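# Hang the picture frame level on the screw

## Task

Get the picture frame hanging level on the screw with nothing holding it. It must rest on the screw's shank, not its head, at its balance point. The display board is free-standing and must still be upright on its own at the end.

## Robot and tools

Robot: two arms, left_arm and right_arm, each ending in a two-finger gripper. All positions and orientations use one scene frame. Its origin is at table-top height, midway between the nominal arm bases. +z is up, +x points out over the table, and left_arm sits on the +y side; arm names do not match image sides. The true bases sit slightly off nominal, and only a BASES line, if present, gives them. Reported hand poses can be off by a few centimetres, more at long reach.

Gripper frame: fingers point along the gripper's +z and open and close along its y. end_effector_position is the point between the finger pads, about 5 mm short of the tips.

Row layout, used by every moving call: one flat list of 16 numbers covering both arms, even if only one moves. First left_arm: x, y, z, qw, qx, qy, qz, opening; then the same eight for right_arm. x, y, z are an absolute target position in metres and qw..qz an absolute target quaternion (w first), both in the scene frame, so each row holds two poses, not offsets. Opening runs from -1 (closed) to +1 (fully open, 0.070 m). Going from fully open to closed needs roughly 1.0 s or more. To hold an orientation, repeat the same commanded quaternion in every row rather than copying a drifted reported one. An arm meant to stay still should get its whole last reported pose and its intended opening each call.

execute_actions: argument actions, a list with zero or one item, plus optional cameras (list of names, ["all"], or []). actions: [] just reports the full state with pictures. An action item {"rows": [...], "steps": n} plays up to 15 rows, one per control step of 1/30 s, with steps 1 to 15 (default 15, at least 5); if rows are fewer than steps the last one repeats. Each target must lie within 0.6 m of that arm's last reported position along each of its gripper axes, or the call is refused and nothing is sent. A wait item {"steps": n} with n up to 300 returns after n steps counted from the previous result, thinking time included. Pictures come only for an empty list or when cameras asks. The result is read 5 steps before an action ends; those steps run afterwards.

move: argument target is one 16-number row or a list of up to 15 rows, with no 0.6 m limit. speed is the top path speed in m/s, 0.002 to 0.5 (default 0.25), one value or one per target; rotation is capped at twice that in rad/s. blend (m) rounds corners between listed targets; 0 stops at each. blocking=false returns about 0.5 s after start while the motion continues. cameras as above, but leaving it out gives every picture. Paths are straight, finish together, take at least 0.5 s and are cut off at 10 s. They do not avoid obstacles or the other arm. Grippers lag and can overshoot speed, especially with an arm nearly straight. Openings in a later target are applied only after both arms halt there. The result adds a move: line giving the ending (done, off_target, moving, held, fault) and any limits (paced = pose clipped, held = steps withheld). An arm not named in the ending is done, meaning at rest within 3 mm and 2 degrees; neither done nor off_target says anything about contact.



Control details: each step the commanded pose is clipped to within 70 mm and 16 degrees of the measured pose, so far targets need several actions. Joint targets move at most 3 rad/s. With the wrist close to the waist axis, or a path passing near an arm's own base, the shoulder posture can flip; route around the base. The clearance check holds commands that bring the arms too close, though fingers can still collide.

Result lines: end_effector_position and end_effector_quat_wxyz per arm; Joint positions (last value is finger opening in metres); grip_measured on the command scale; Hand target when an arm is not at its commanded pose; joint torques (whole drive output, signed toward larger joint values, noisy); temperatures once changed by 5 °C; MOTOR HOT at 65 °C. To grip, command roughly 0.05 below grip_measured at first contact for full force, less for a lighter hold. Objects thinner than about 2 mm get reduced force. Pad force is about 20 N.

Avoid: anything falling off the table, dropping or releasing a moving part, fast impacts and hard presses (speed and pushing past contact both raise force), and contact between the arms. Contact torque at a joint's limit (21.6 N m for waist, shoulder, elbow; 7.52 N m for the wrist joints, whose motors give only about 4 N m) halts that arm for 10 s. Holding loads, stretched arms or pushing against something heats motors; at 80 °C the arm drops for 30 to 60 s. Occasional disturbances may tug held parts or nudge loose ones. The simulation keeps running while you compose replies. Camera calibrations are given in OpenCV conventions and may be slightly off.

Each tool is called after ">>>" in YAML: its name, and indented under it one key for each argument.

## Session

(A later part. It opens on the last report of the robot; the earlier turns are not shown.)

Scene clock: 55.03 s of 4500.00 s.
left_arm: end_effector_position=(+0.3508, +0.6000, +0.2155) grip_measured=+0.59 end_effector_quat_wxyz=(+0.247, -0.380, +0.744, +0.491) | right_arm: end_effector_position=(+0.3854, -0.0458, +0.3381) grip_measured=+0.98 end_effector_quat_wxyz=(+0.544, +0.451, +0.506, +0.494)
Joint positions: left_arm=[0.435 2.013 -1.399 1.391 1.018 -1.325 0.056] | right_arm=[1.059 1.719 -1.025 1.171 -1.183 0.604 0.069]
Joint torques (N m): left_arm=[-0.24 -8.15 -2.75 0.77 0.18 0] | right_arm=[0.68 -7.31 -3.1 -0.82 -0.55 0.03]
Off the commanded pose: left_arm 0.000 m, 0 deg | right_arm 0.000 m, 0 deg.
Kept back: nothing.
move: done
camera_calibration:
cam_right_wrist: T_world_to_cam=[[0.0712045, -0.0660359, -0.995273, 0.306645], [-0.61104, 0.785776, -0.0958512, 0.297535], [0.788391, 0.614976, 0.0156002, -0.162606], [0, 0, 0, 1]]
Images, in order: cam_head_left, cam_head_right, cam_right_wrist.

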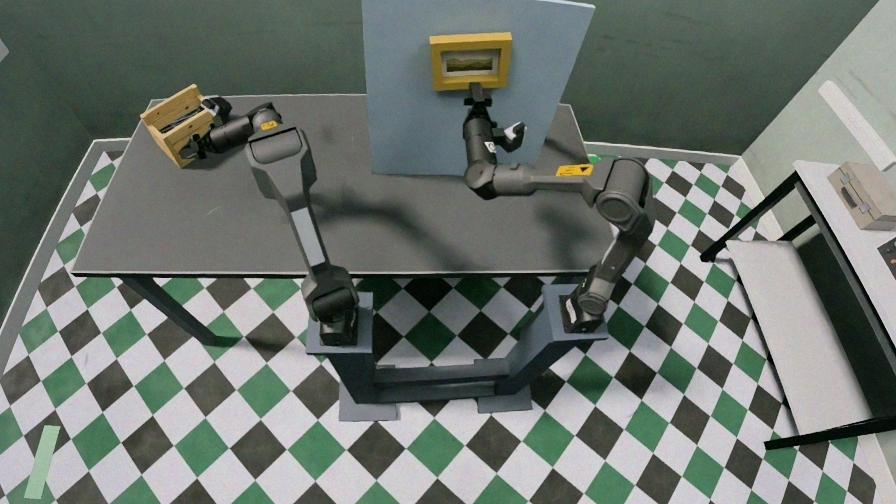

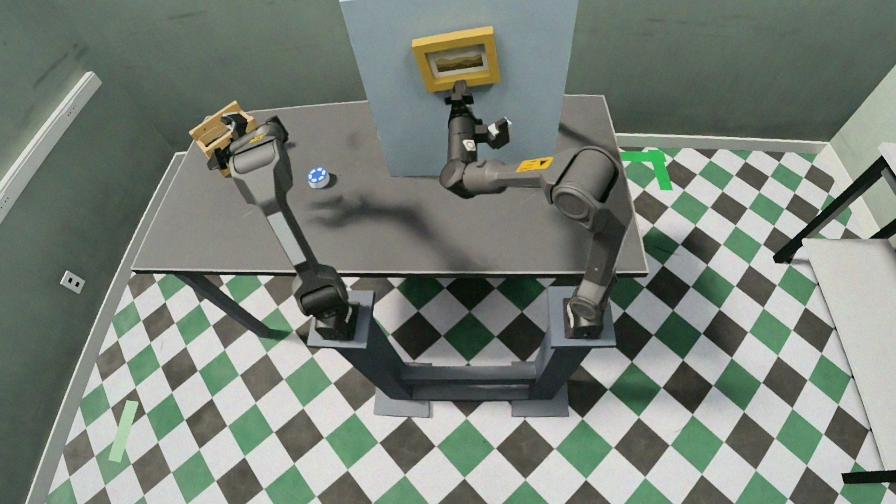

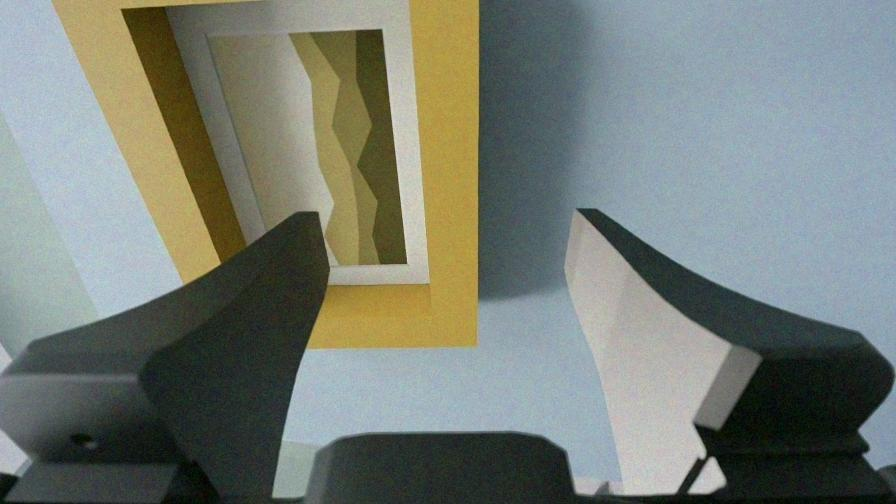

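>>> move:
  target: [0.3510, 0.5999, 0.2155, 0.247, -0.380, 0.744, 0.491, 0.59, 0.412, -0.046, 0.3385, 0.5441, 0.4516, 0.5060, 0.4939, 0.98]
  speed: 0.06
  cameras: ["cam_right_wrist", "cam_head_left", "cam_head_right"]

>>> zoom_image:
  camera: "cam_head_left"
  region: [420, 20, 540, 120]

>>> zoom_image:
  camera: "cam_head_right"
  region: [400, 20, 520, 120]

Scene clock: 56.70 s of 4500.00 s.
left_arm: end_effector_position=(+0.3508, +0.6000, +0.2155) grip_measured=+0.59 end_effector_quat_wxyz=(+0.247, -0.380, +0.744, +0.491) | right_arm: end_effector_position=(+0.4124, -0.0461, +0.3385) grip_measured=+0.98 end_effector_quat_wxyz=(+0.544, +0.452, +0.506, +0.494)
Joint positions: left_arm=[0.435 2.013 -1.399 1.391 1.018 -1.325 0.056] | right_arm=[0.984 1.763 -1.089 1.126 -1.118 0.611 0.069]
Joint torques (N m): left_arm=[-0.21 -7.92 -2.83 0.78 0.19 -0.04] | right_arm=[0.69 -6.72 -3.56 -0.79 -0.66 0.16]
Off the commanded pose: left_arm 0.000 m, 0 deg | right_arm 0.000 m, 0 deg.
Kept back: nothing.
move: done
camera_calibration:
cam_right_wrist: T_world_to_cam=[[0.0705068, -0.0659806, -0.995327, 0.305484], [-0.611017, 0.785851, -0.0953774, 0.314197], [0.788471, 0.614886, 0.0150926, -0.183593], [0, 0, 0, 1]]
Images, in order: cam_head_left, cam_head_right, cam_right_wrist.

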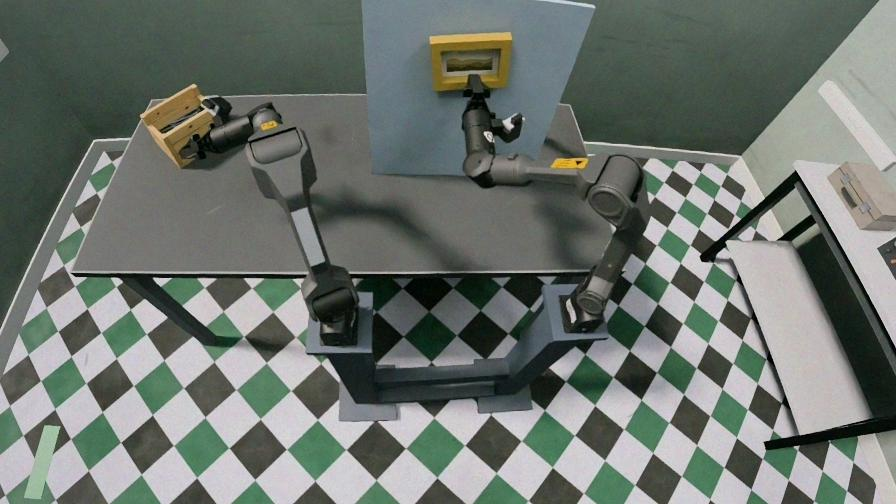

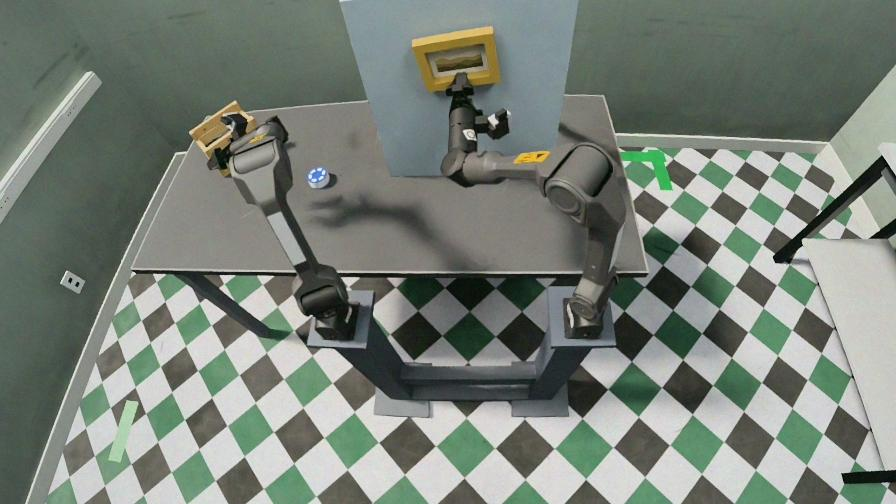

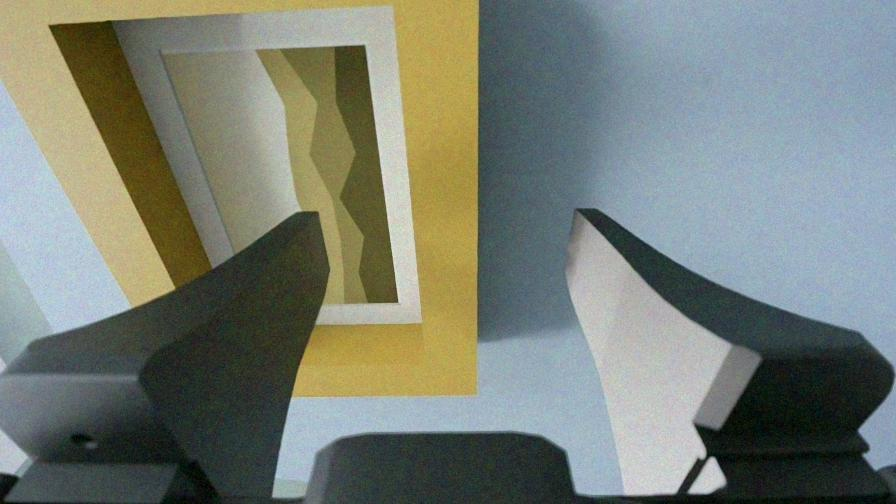

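Scaled by 4.200 from the camera's 896x504 image, which has a finer 1280x720 frame.

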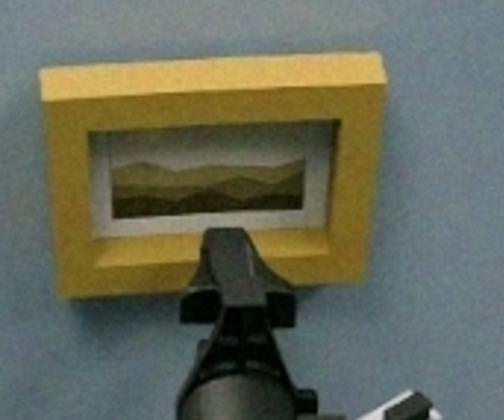

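Scaled by 4.200 from the camera's 896x504 image, which has a finer 1280x720 frame.

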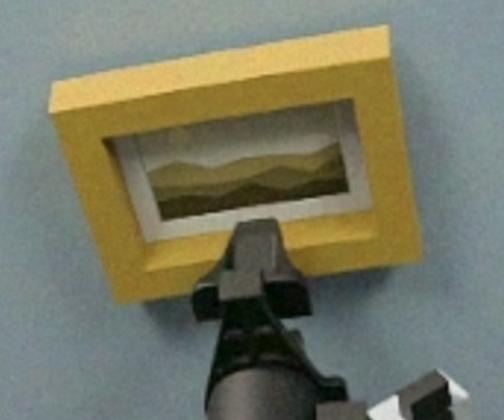

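>>> move:
  target: [0.3510, 0.5999, 0.2155, 0.247, -0.380, 0.744, 0.491, 0.59, 0.434, -0.046, 0.3385, 0.5441, 0.4516, 0.5060, 0.4939, 0.98]
  speed: 0.05
  cameras: ["cam_right_wrist", "cam_head_left", "cam_head_right"]

>>> zoom_image:
  camera: "cam_head_left"
  region: [420, 20, 540, 120]

>>> zoom_image:
  camera: "cam_head_right"
  region: [400, 20, 520, 120]

Scene clock: 58.10 s of 4500.00 s.
left_arm: end_effector_position=(+0.3508, +0.6000, +0.2155) grip_measured=+0.59 end_effector_quat_wxyz=(+0.247, -0.380, +0.744, +0.491) | right_arm: end_effector_position=(+0.4343, -0.0461, +0.3385) grip_measured=+0.98 end_effector_quat_wxyz=(+0.544, +0.452, +0.506, +0.494)
Joint positions: left_arm=[0.435 2.013 -1.399 1.391 1.018 -1.325 0.056] | right_arm=[0.929 1.804 -1.147 1.093 -1.069 0.616 0.069]
Joint torques (N m): left_arm=[-0.14 -7.76 -2.73 0.76 0.19 0.01] | right_arm=[0.74 -7.01 -3.72 -0.81 -0.65 0.15]
Off the commanded pose: left_arm 0.000 m, 0 deg | right_arm 0.000 m, 0 deg.
Kept back: nothing.
move: done
camera_calibration:
cam_right_wrist: T_world_to_cam=[[0.0705054, -0.0661382, -0.995316, 0.303916], [-0.611044, 0.785815, -0.0955016, 0.327633], [0.788451, 0.614915, 0.0149908, -0.200843], [0, 0, 0, 1]]
Images, in order: cam_head_left, cam_head_right, cam_right_wrist.

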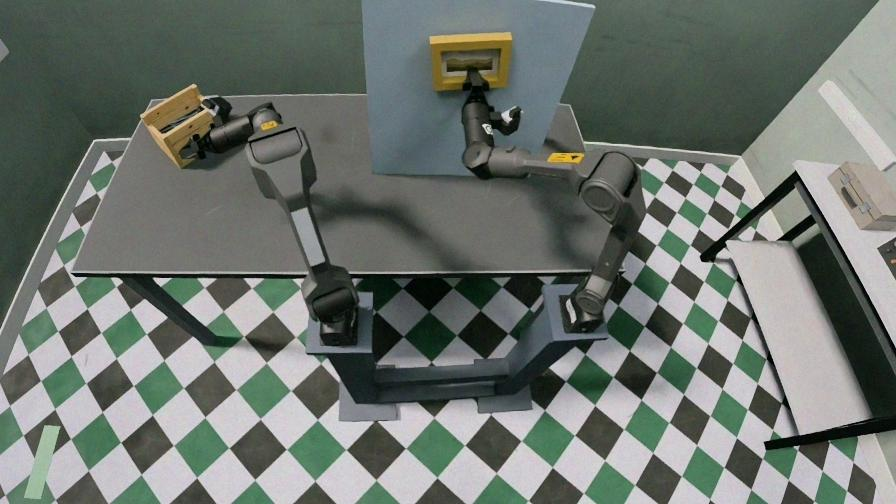

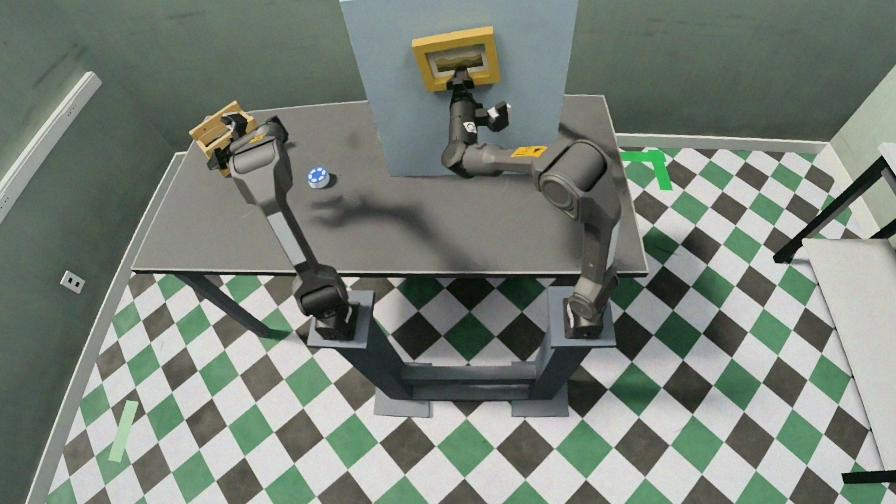

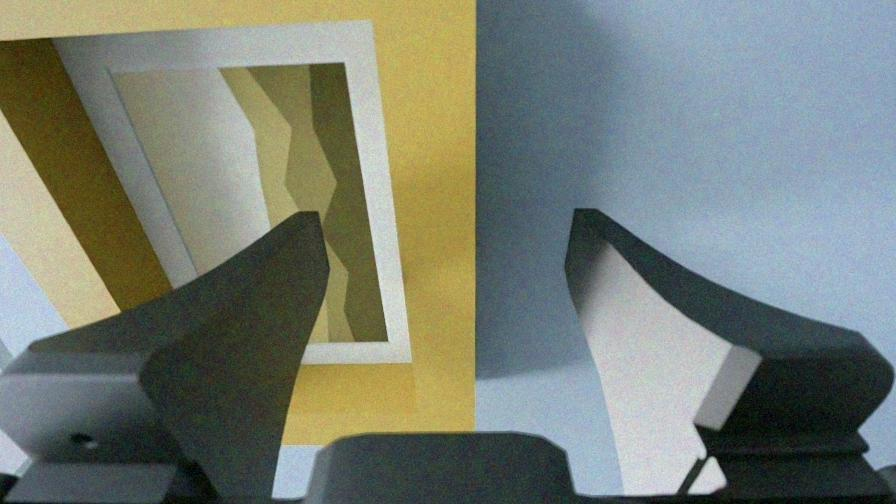

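Scaled by 4.200 from the camera's 896x504 image, which has a finer 1280x720 frame.

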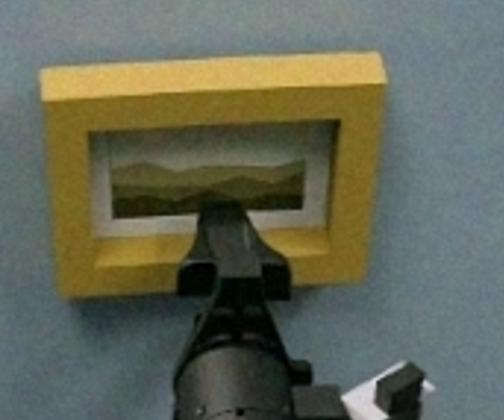

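Scaled by 4.200 from the camera's 896x504 image, which has a finer 1280x720 frame.

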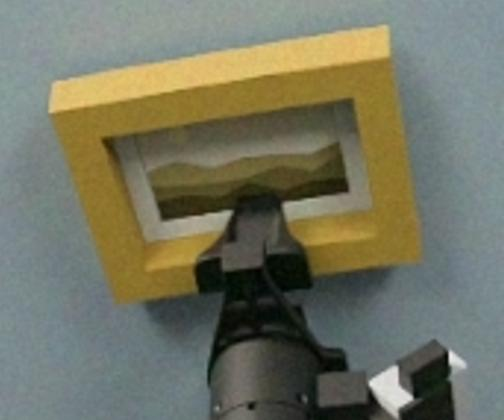

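>>> move:
  target: [0.3510, 0.5999, 0.2155, 0.247, -0.380, 0.744, 0.491, 0.59, 0.445, -0.046, 0.3388, 0.5441, 0.4516, 0.5060, 0.4939, 0.98]
  speed: 0.03
  cameras: ["cam_right_wrist", "cam_head_left", "cam_head_right"]

>>> zoom_image:
  camera: "cam_head_left"
  region: [420, 20, 540, 120]

>>> zoom_image:
  camera: "cam_right_wrist"
  region: [260, 100, 660, 320]

Scene clock: 59.70 s of 4500.00 s.
left_arm: end_effector_position=(+0.3508, +0.6000, +0.2155) grip_measured=+0.59 end_effector_quat_wxyz=(+0.247, -0.380, +0.744, +0.491) | right_arm: end_effector_position=(+0.4451, -0.0460, +0.3389) grip_measured=+0.98 end_effector_quat_wxyz=(+0.544, +0.452, +0.506, +0.494)
Joint positions: left_arm=[0.435 2.013 -1.399 1.391 1.018 -1.325 0.056] | right_arm=[0.903 1.824 -1.179 1.08 -1.045 0.616 0.069]
Joint torques (N m): left_arm=[-0.16 -8.06 -2.62 0.77 0.17 0.01] | right_arm=[0.29 -6.78 -4.04 -0.89 -0.54 0.18]
Off the commanded pose: left_arm 0.000 m, 0 deg | right_arm 0.000 m, 0 deg.
Kept back: nothing.
move: done
camera_calibration:
cam_right_wrist: T_world_to_cam=[[0.0704298, -0.0659313, -0.995335, 0.303577], [-0.611043, 0.785841, -0.0952917, 0.334134], [0.788458, 0.614905, 0.0150597, -0.209352], [0, 0, 0, 1]]
Images, in order: cam_head_left, cam_head_right, cam_right_wrist.

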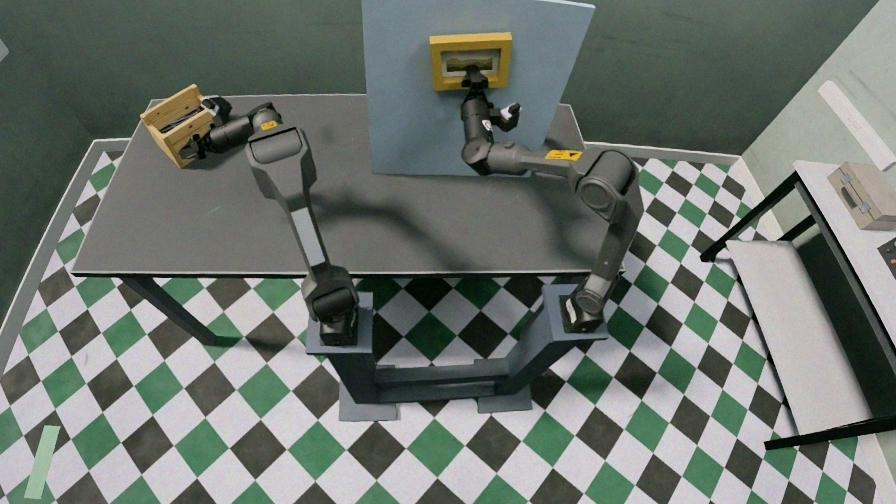

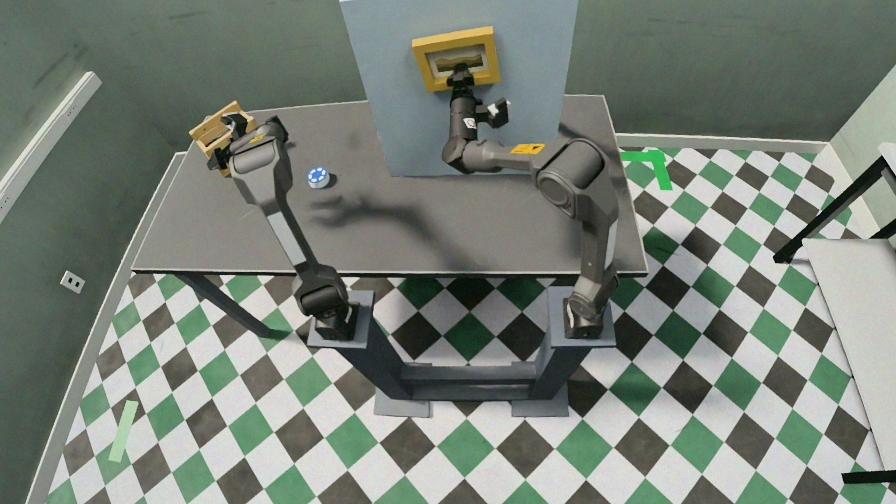

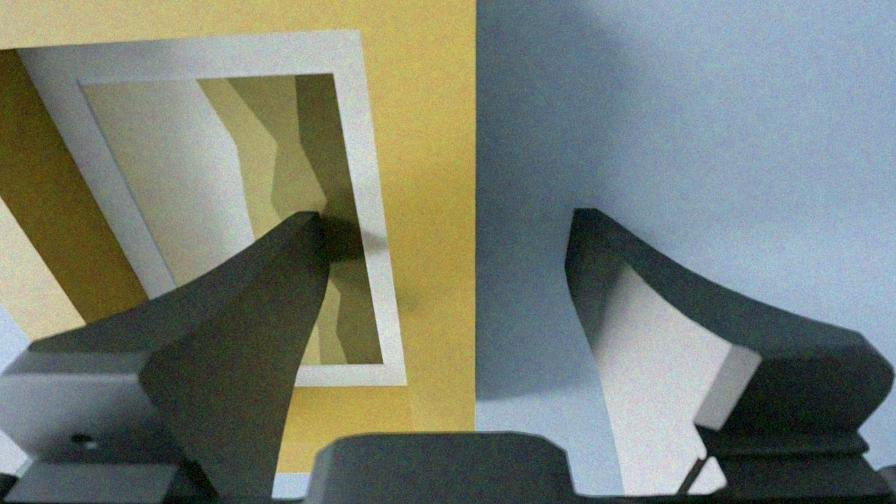

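Scaled by 4.200 from the camera's 896x504 image, which has a finer 1280x720 frame.

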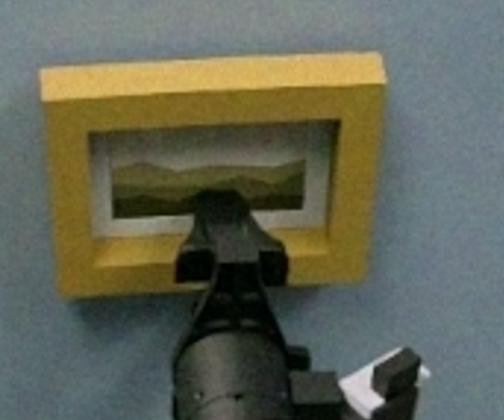

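Scaled by 1.260 from the camera's 896x504 image, which has a finer 1280x720 frame.

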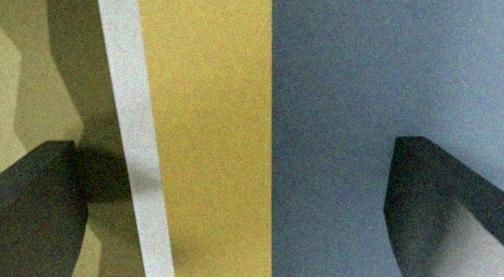

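>>> move:
  target: [0.3510, 0.5999, 0.2155, 0.247, -0.380, 0.744, 0.491, 0.59, 0.445, -0.046, 0.3388, 0.5441, 0.4516, 0.5060, 0.4939, -0.15]
  speed: 0.03
  cameras: ["cam_right_wrist"]

>>> zoom_image:
  camera: "cam_right_wrist"
  region: [260, 100, 660, 320]

Scene clock: 63.27 s of 4500.00 s.
left_arm: end_effector_position=(+0.3508, +0.6000, +0.2155) grip_measured=+0.59 end_effector_quat_wxyz=(+0.247, -0.380, +0.744, +0.491) | right_arm: end_effector_position=(+0.4451, -0.0460, +0.3389) grip_measured=-0.15 end_effector_quat_wxyz=(+0.544, +0.452, +0.506, +0.494)
Joint positions: left_arm=[0.435 2.013 -1.399 1.391 1.018 -1.325 0.056] | right_arm=[0.903 1.824 -1.179 1.08 -1.045 0.616 0.03]
Joint torques (N m): left_arm=[-0.01 -8.16 -2.51 0.76 0.23 0] | right_arm=[0.72 -8.25 -3.27 -0.79 -0.65 0.16]
Off the commanded pose: left_arm 0.000 m, 0 deg | right_arm 0.000 m, 0 deg.
Kept back: nothing.
move: done
camera_calibration:
cam_right_wrist: T_world_to_cam=[[0.0704298, -0.0659313, -0.995335, 0.303577], [-0.611043, 0.785841, -0.0952917, 0.334134], [0.788458, 0.614905, 0.0150597, -0.209352], [0, 0, 0, 1]]
Images, in order: cam_right_wrist.

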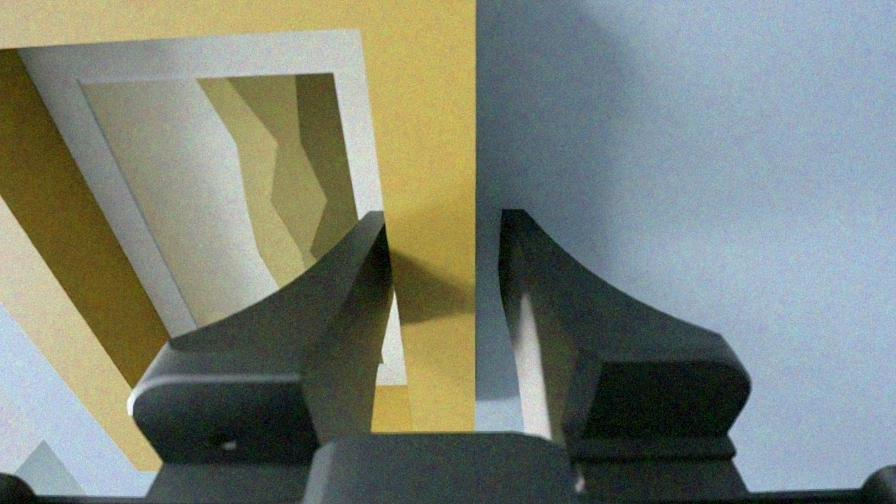

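Scaled by 1.260 from the camera's 896x504 image, which has a finer 1280x720 frame.

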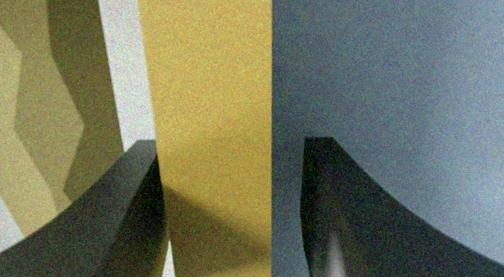

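>>> move:
  target:
    - [0.3510, 0.5999, 0.2155, 0.247, -0.380, 0.744, 0.491, 0.59, 0.445, -0.046, 0.3418, 0.5441, 0.4516, 0.5060, 0.4939, -0.15]
    - [0.3510, 0.5999, 0.2155, 0.247, -0.380, 0.744, 0.491, 0.59, 0.445, -0.046, 0.3418, 0.5441, 0.4516, 0.5060, 0.4939, -0.30]
  speed: 0.03
  cameras: ["cam_right_wrist"]

>>> zoom_image:
  camera: "cam_right_wrist"
  region: [260, 100, 660, 320]

Scene clock: 64.87 s of 4500.00 s.
left_arm: end_effector_position=(+0.3508, +0.6000, +0.2155) grip_measured=+0.59 end_effector_quat_wxyz=(+0.247, -0.380, +0.744, +0.491) | right_arm: end_effector_position=(+0.4450, -0.0461, +0.3418) grip_measured=-0.30 end_effector_quat_wxyz=(+0.544, +0.451, +0.506, +0.494)
Joint positions: left_arm=[0.435 2.013 -1.399 1.391 1.018 -1.325 0.056] | right_arm=[0.903 1.82 -1.185 1.085 -1.04 0.606 0.025]
Joint torques (N m): left_arm=[-0.09 -8.06 -2.61 0.79 0.2 -0.04] | right_arm=[0.7 -7.82 -4.42 -0.81 -0.42 -0.12]
Off the commanded pose: left_arm 0.000 m, 0 deg | right_arm 0.000 m, 0 deg.
Kept back: nothing.
move: done
camera_calibration:
cam_right_wrist: T_world_to_cam=[[0.0706605, -0.0661535, -0.995304, 0.306347], [-0.611182, 0.785694, -0.0956117, 0.334553], [0.78833, 0.615068, 0.0150857, -0.209282], [0, 0, 0, 1]]
Images, in order: cam_right_wrist.

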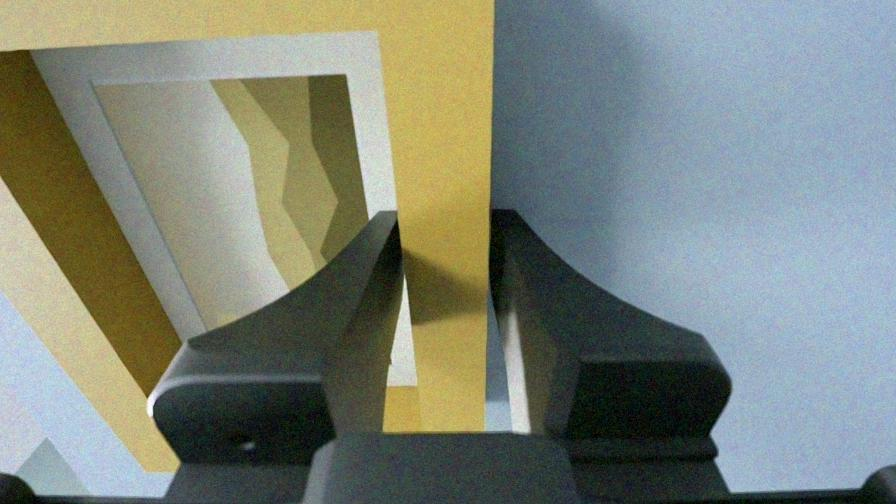

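Scaled by 1.260 from the camera's 896x504 image, which has a finer 1280x720 frame.

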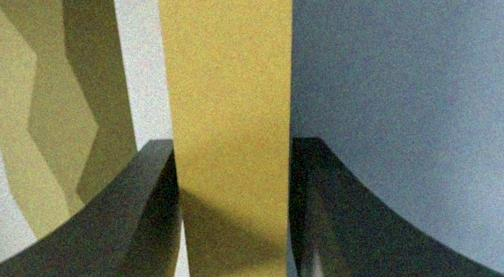

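>>> move:
  target: [0.3510, 0.5999, 0.2155, 0.247, -0.380, 0.744, 0.491, 0.59, 0.445, -0.046, 0.3418, 0.5441, 0.4516, 0.5060, 0.4939, -0.38]
  speed: 0.03
  cameras: ["cam_right_wrist"]

>>> zoom_image:
  camera: "cam_right_wrist"
  region: [260, 100, 660, 320]

Scene clock: 65.80 s of 4500.00 s.
left_arm: end_effector_position=(+0.3508, +0.6000, +0.2155) grip_measured=+0.59 end_effector_quat_wxyz=(+0.247, -0.380, +0.744, +0.491) | right_arm: end_effector_position=(+0.4450, -0.0461, +0.3418) grip_measured=-0.38 end_effector_quat_wxyz=(+0.544, +0.451, +0.506, +0.494)
Joint positions: left_arm=[0.435 2.013 -1.399 1.391 1.018 -1.325 0.056] | right_arm=[0.903 1.82 -1.185 1.085 -1.04 0.606 0.022]
Joint torques (N m): left_arm=[-0.2 -8.06 -2.65 0.75 0.2 -0.03] | right_arm=[0.68 -7.33 -4.42 -0.86 -0.42 -0.04]
Off the commanded pose: left_arm 0.000 m, 0 deg | right_arm 0.000 m, 0 deg.
Kept back: nothing.
move: done
camera_calibration:
cam_right_wrist: T_world_to_cam=[[0.0706605, -0.0661535, -0.995304, 0.306347], [-0.611182, 0.785694, -0.0956117, 0.334553], [0.78833, 0.615068, 0.0150857, -0.209282], [0, 0, 0, 1]]
Images, in order: cam_right_wrist.

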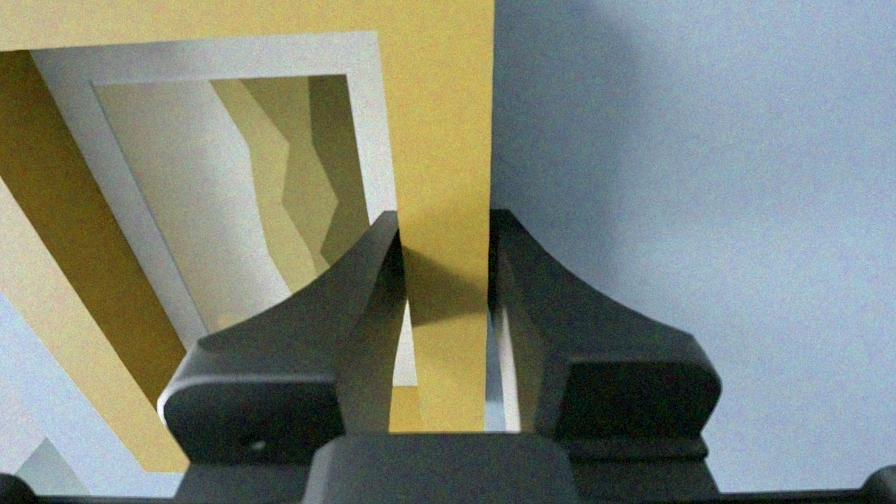

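Scaled by 1.260 from the camera's 896x504 image, which has a finer 1280x720 frame.

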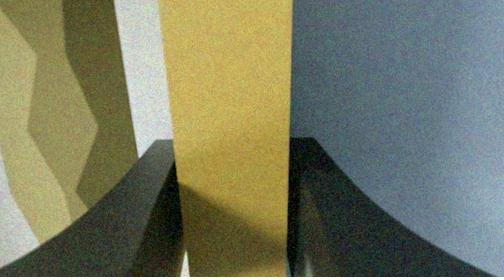

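>>> move:
  target: [0.3510, 0.5999, 0.2155, 0.247, -0.380, 0.744, 0.491, 0.59, 0.445, -0.046, 0.3418, 0.5441, 0.4516, 0.5060, 0.4939, -0.50]
  speed: 0.03
  cameras: ["cam_right_wrist", "cam_head_left", "cam_head_right"]

>>> zoom_image:
  camera: "cam_right_wrist"
  region: [260, 100, 660, 320]

Scene clock: 66.73 s of 4500.00 s.
left_arm: end_effector_position=(+0.3508, +0.6000, +0.2155) grip_measured=+0.59 end_effector_quat_wxyz=(+0.247, -0.380, +0.744, +0.491) | right_arm: end_effector_position=(+0.4450, -0.0460, +0.3417) grip_measured=-0.44 end_effector_quat_wxyz=(+0.544, +0.451, +0.506, +0.494)
Joint positions: left_arm=[0.435 2.013 -1.399 1.391 1.018 -1.325 0.056] | right_arm=[0.903 1.82 -1.185 1.085 -1.039 0.606 0.019]
Joint torques (N m): left_arm=[-0.13 -8.15 -2.42 0.77 0.2 -0.02] | right_arm=[-1.54 -7.33 -4.38 -0.52 -1.08 0.34]
Off the commanded pose: left_arm 0.000 m, 0 deg | right_arm 0.000 m, 0 deg.
Kept back: nothing.
move: done
camera_calibration:
cam_right_wrist: T_world_to_cam=[[0.070284, -0.0661615, -0.995331, 0.306439], [-0.611594, 0.7854, -0.0953939, 0.33456], [0.788044, 0.615443, 0.0147371, -0.209087], [0, 0, 0, 1]]
Images, in order: cam_head_left, cam_head_right, cam_right_wrist.

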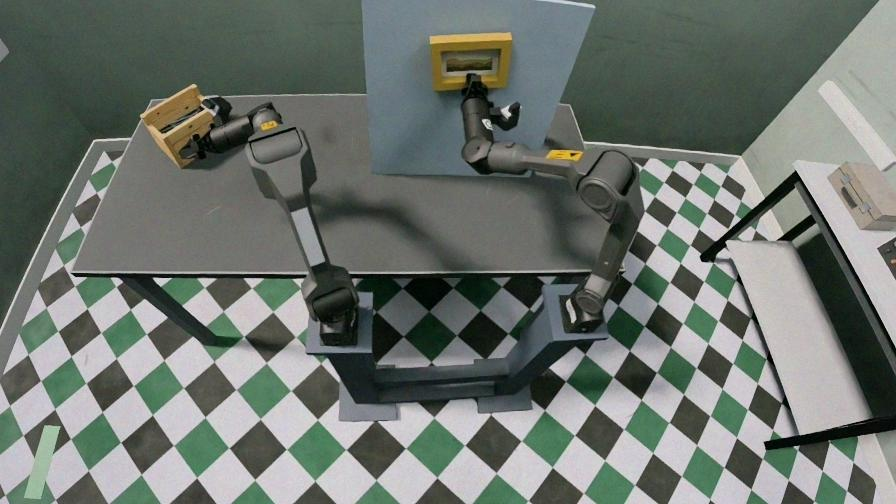

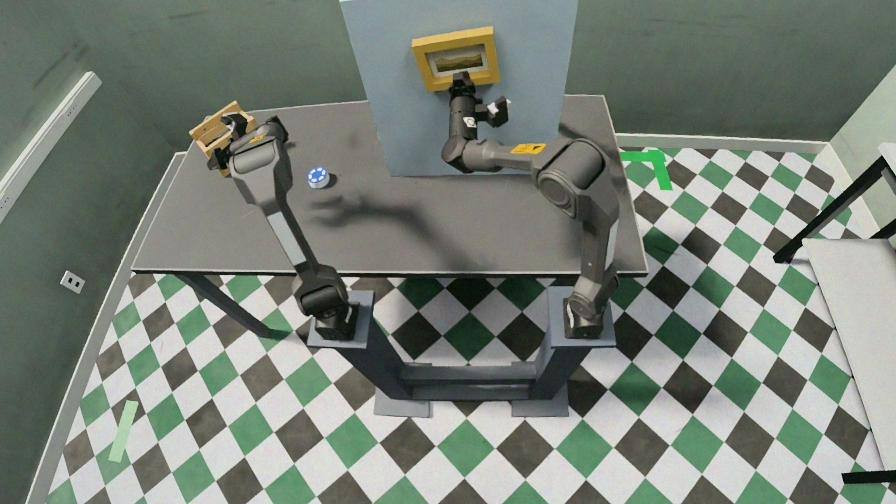

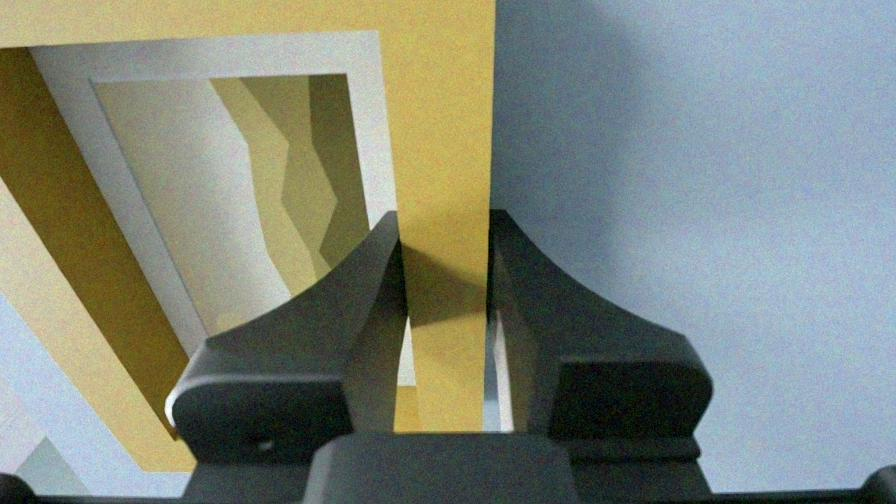

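Scaled by 1.260 from the camera's 896x504 image, which has a finer 1280x720 frame.

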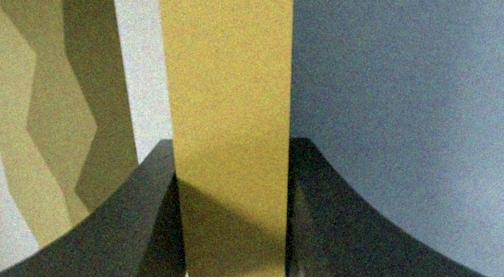

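>>> move:
  target: [0.3510, 0.5999, 0.2155, 0.247, -0.380, 0.744, 0.491, 0.59, 0.445, -0.046, 0.3462, 0.5441, 0.4516, 0.5060, 0.4939, -0.52]
  speed: 0.02
  cameras: ["cam_right_wrist", "cam_head_left", "cam_head_right"]

>>> zoom_image:
  camera: "cam_head_left"
  region: [420, 20, 540, 120]

>>> zoom_image:
  camera: "cam_head_right"
  region: [400, 20, 520, 120]

Scene clock: 70.00 s of 4500.00 s.
left_arm: end_effector_position=(+0.3508, +0.6000, +0.2155) grip_measured=+0.59 end_effector_quat_wxyz=(+0.247, -0.380, +0.744, +0.491) | right_arm: end_effector_position=(+0.4451, -0.0464, +0.3458) grip_measured=-0.45 end_effector_quat_wxyz=(+0.544, +0.453, +0.506, +0.493)
Joint positions: left_arm=[0.435 2.013 -1.399 1.391 1.018 -1.325 0.056] | right_arm=[0.903 1.813 -1.195 1.096 -1.033 0.589 0.019]
Joint torques (N m): left_arm=[0 -8.14 -2.47 0.72 0.23 -0.04] | right_arm=[-0.22 -9.37 -5.36 -1.52 -0.67 -0.22]
Off the commanded pose: left_arm 0.000 m, 0 deg | right_arm 0.001 m, 0 deg.
Kept back: nothing.
move: done
camera_calibration:
cam_right_wrist: T_world_to_cam=[[0.0690543, -0.0645496, -0.995522, 0.311157], [-0.609921, 0.786947, -0.0933326, 0.333982], [0.789448, 0.613635, 0.014972, -0.209684], [0, 0, 0, 1]]
Images, in order: cam_head_left, cam_head_right, cam_right_wrist.

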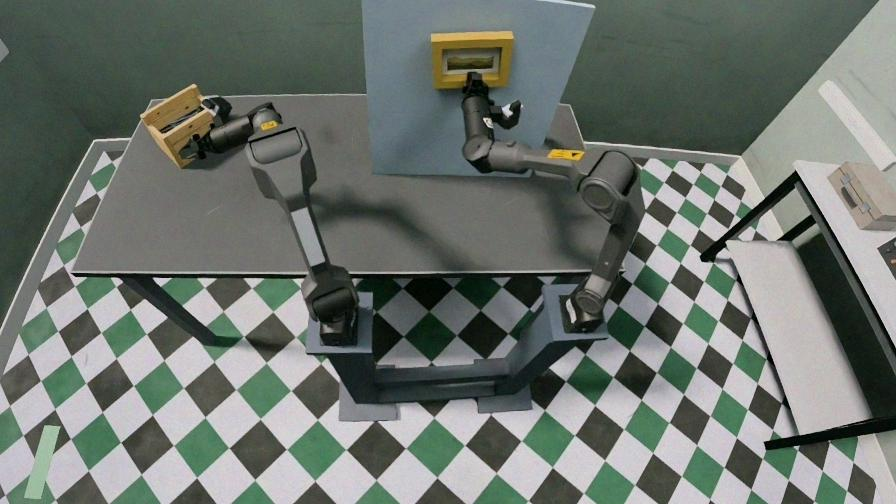

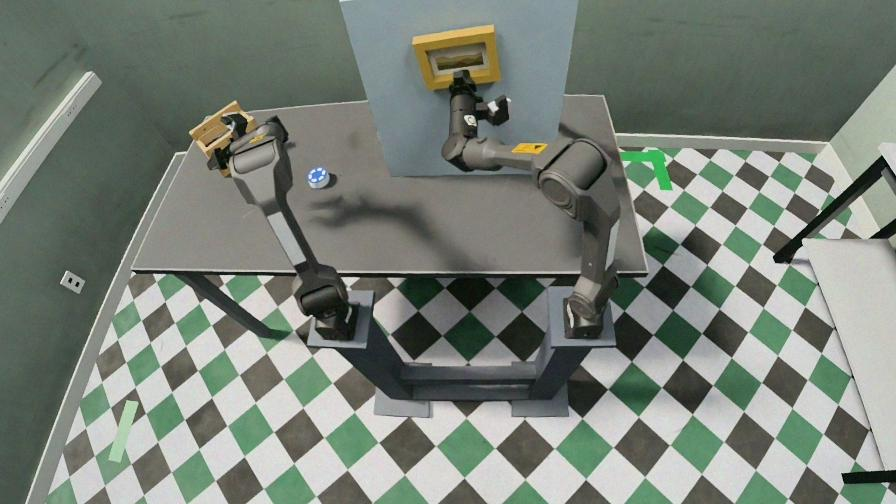

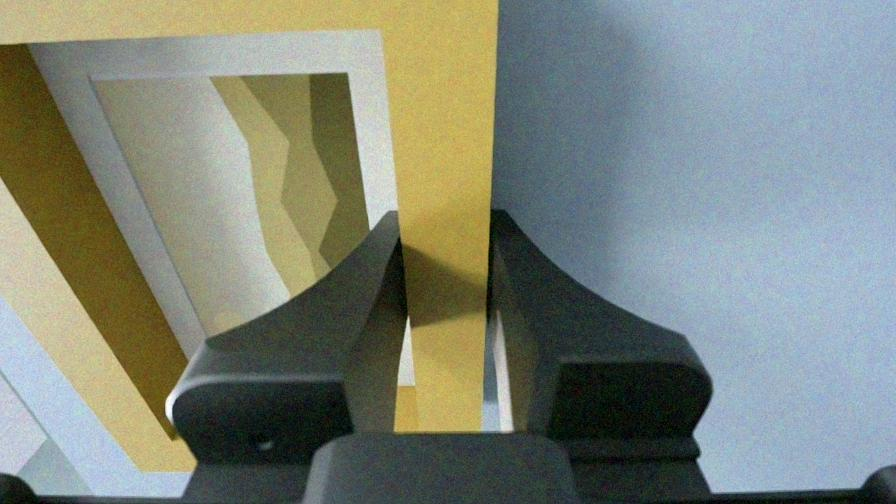

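Scaled by 4.200 from the camera's 896x504 image, which has a finer 1280x720 frame.

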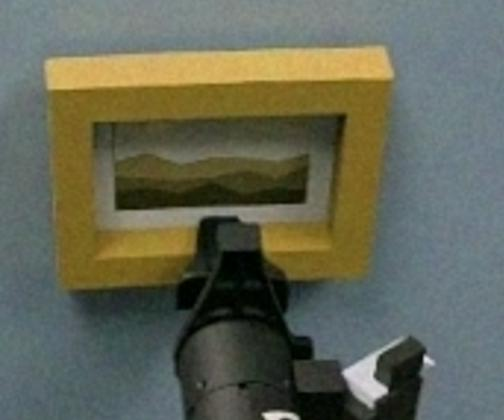

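Scaled by 4.200 from the camera's 896x504 image, which has a finer 1280x720 frame.

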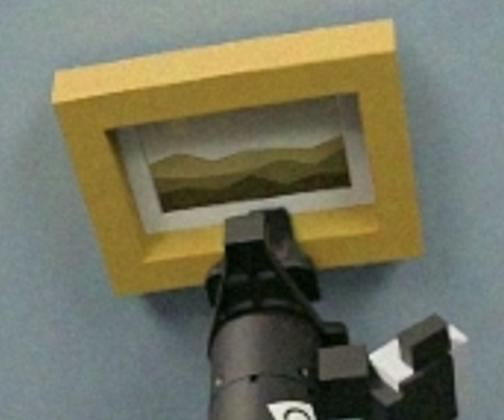

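>>> move:
  target: [0.3510, 0.5999, 0.2155, 0.247, -0.380, 0.744, 0.491, 0.59, 0.445, -0.039, 0.3462, 0.5112, 0.4885, 0.4704, 0.5280, -0.52]
  speed: 0.04
  cameras: ["cam_right_wrist", "cam_head_left", "cam_head_right"]

>>> zoom_image:
  camera: "cam_head_left"
  region: [360, 0, 610, 180]

>>> zoom_image:
  camera: "cam_head_right"
  region: [340, 0, 590, 180]

Scene clock: 72.93 s of 4500.00 s.
left_arm: end_effector_position=(+0.3508, +0.6000, +0.2155) grip_measured=+0.59 end_effector_quat_wxyz=(+0.247, -0.380, +0.744, +0.491) | right_arm: end_effector_position=(+0.4450, -0.0390, +0.3464) grip_measured=-0.45 end_effector_quat_wxyz=(+0.511, +0.489, +0.470, +0.528)
Joint positions: left_arm=[0.435 2.013 -1.399 1.391 1.018 -1.325 0.056] | right_arm=[0.921 1.836 -1.229 1.12 -1.049 0.705 0.019]
Joint torques (N m): left_arm=[-0.18 -8.02 -2.53 0.74 0.22 -0.03] | right_arm=[0.32 -7.58 -5.04 -1.28 -0.8 -0.04]
Off the commanded pose: left_arm 0.000 m, 0 deg | right_arm 0.000 m, 0 deg.
Kept back: nothing.
move: done
camera_calibration:
cam_right_wrist: T_world_to_cam=[[0.0705469, 0.0740852, -0.994753, 0.316735], [-0.611497, 0.791094, 0.0155508, 0.291316], [0.788095, 0.607192, 0.101112, -0.243699], [0, 0, 0, 1]]
Images, in order: cam_head_left, cam_head_right, cam_right_wrist.

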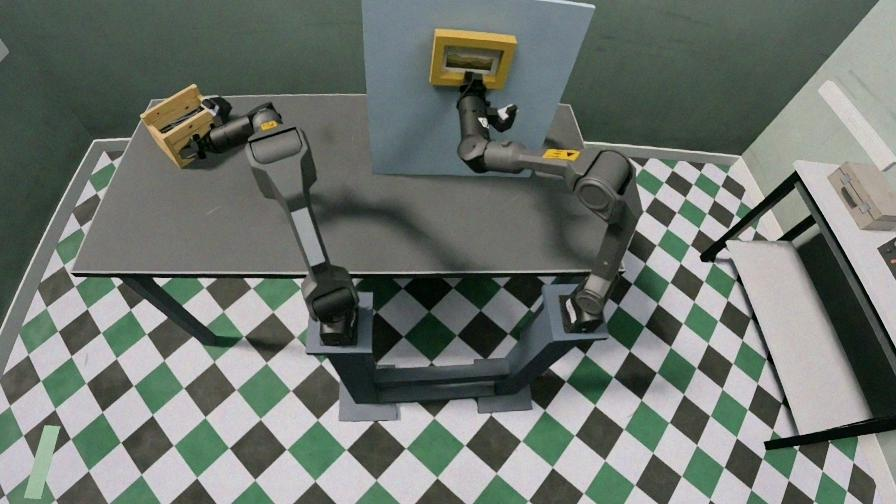

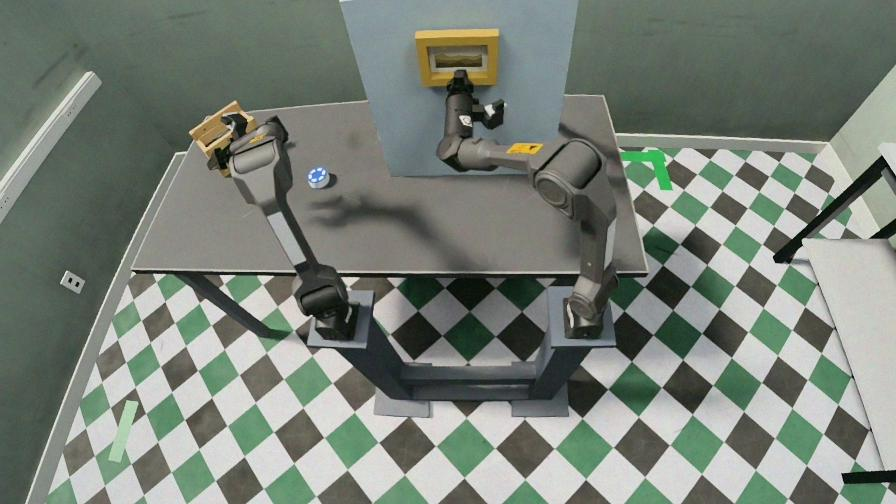

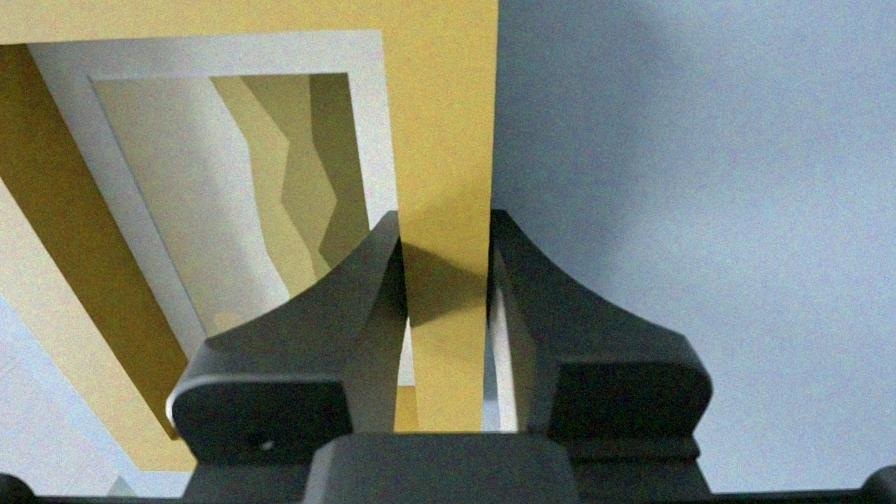

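Scaled by 2.016 from the camera's 896x504 image, which has a finer 1280x720 frame.

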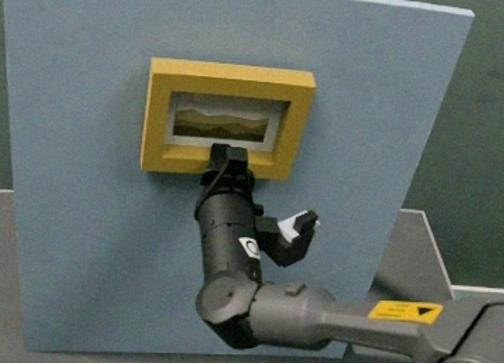

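Scaled by 2.016 from the camera's 896x504 image, which has a finer 1280x720 frame.

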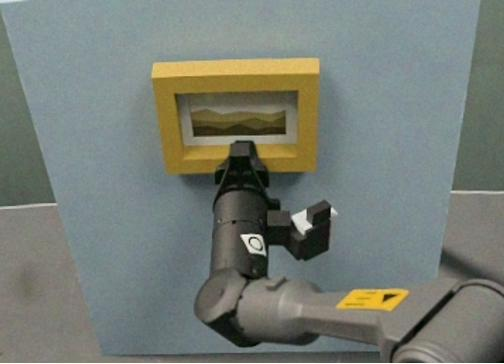

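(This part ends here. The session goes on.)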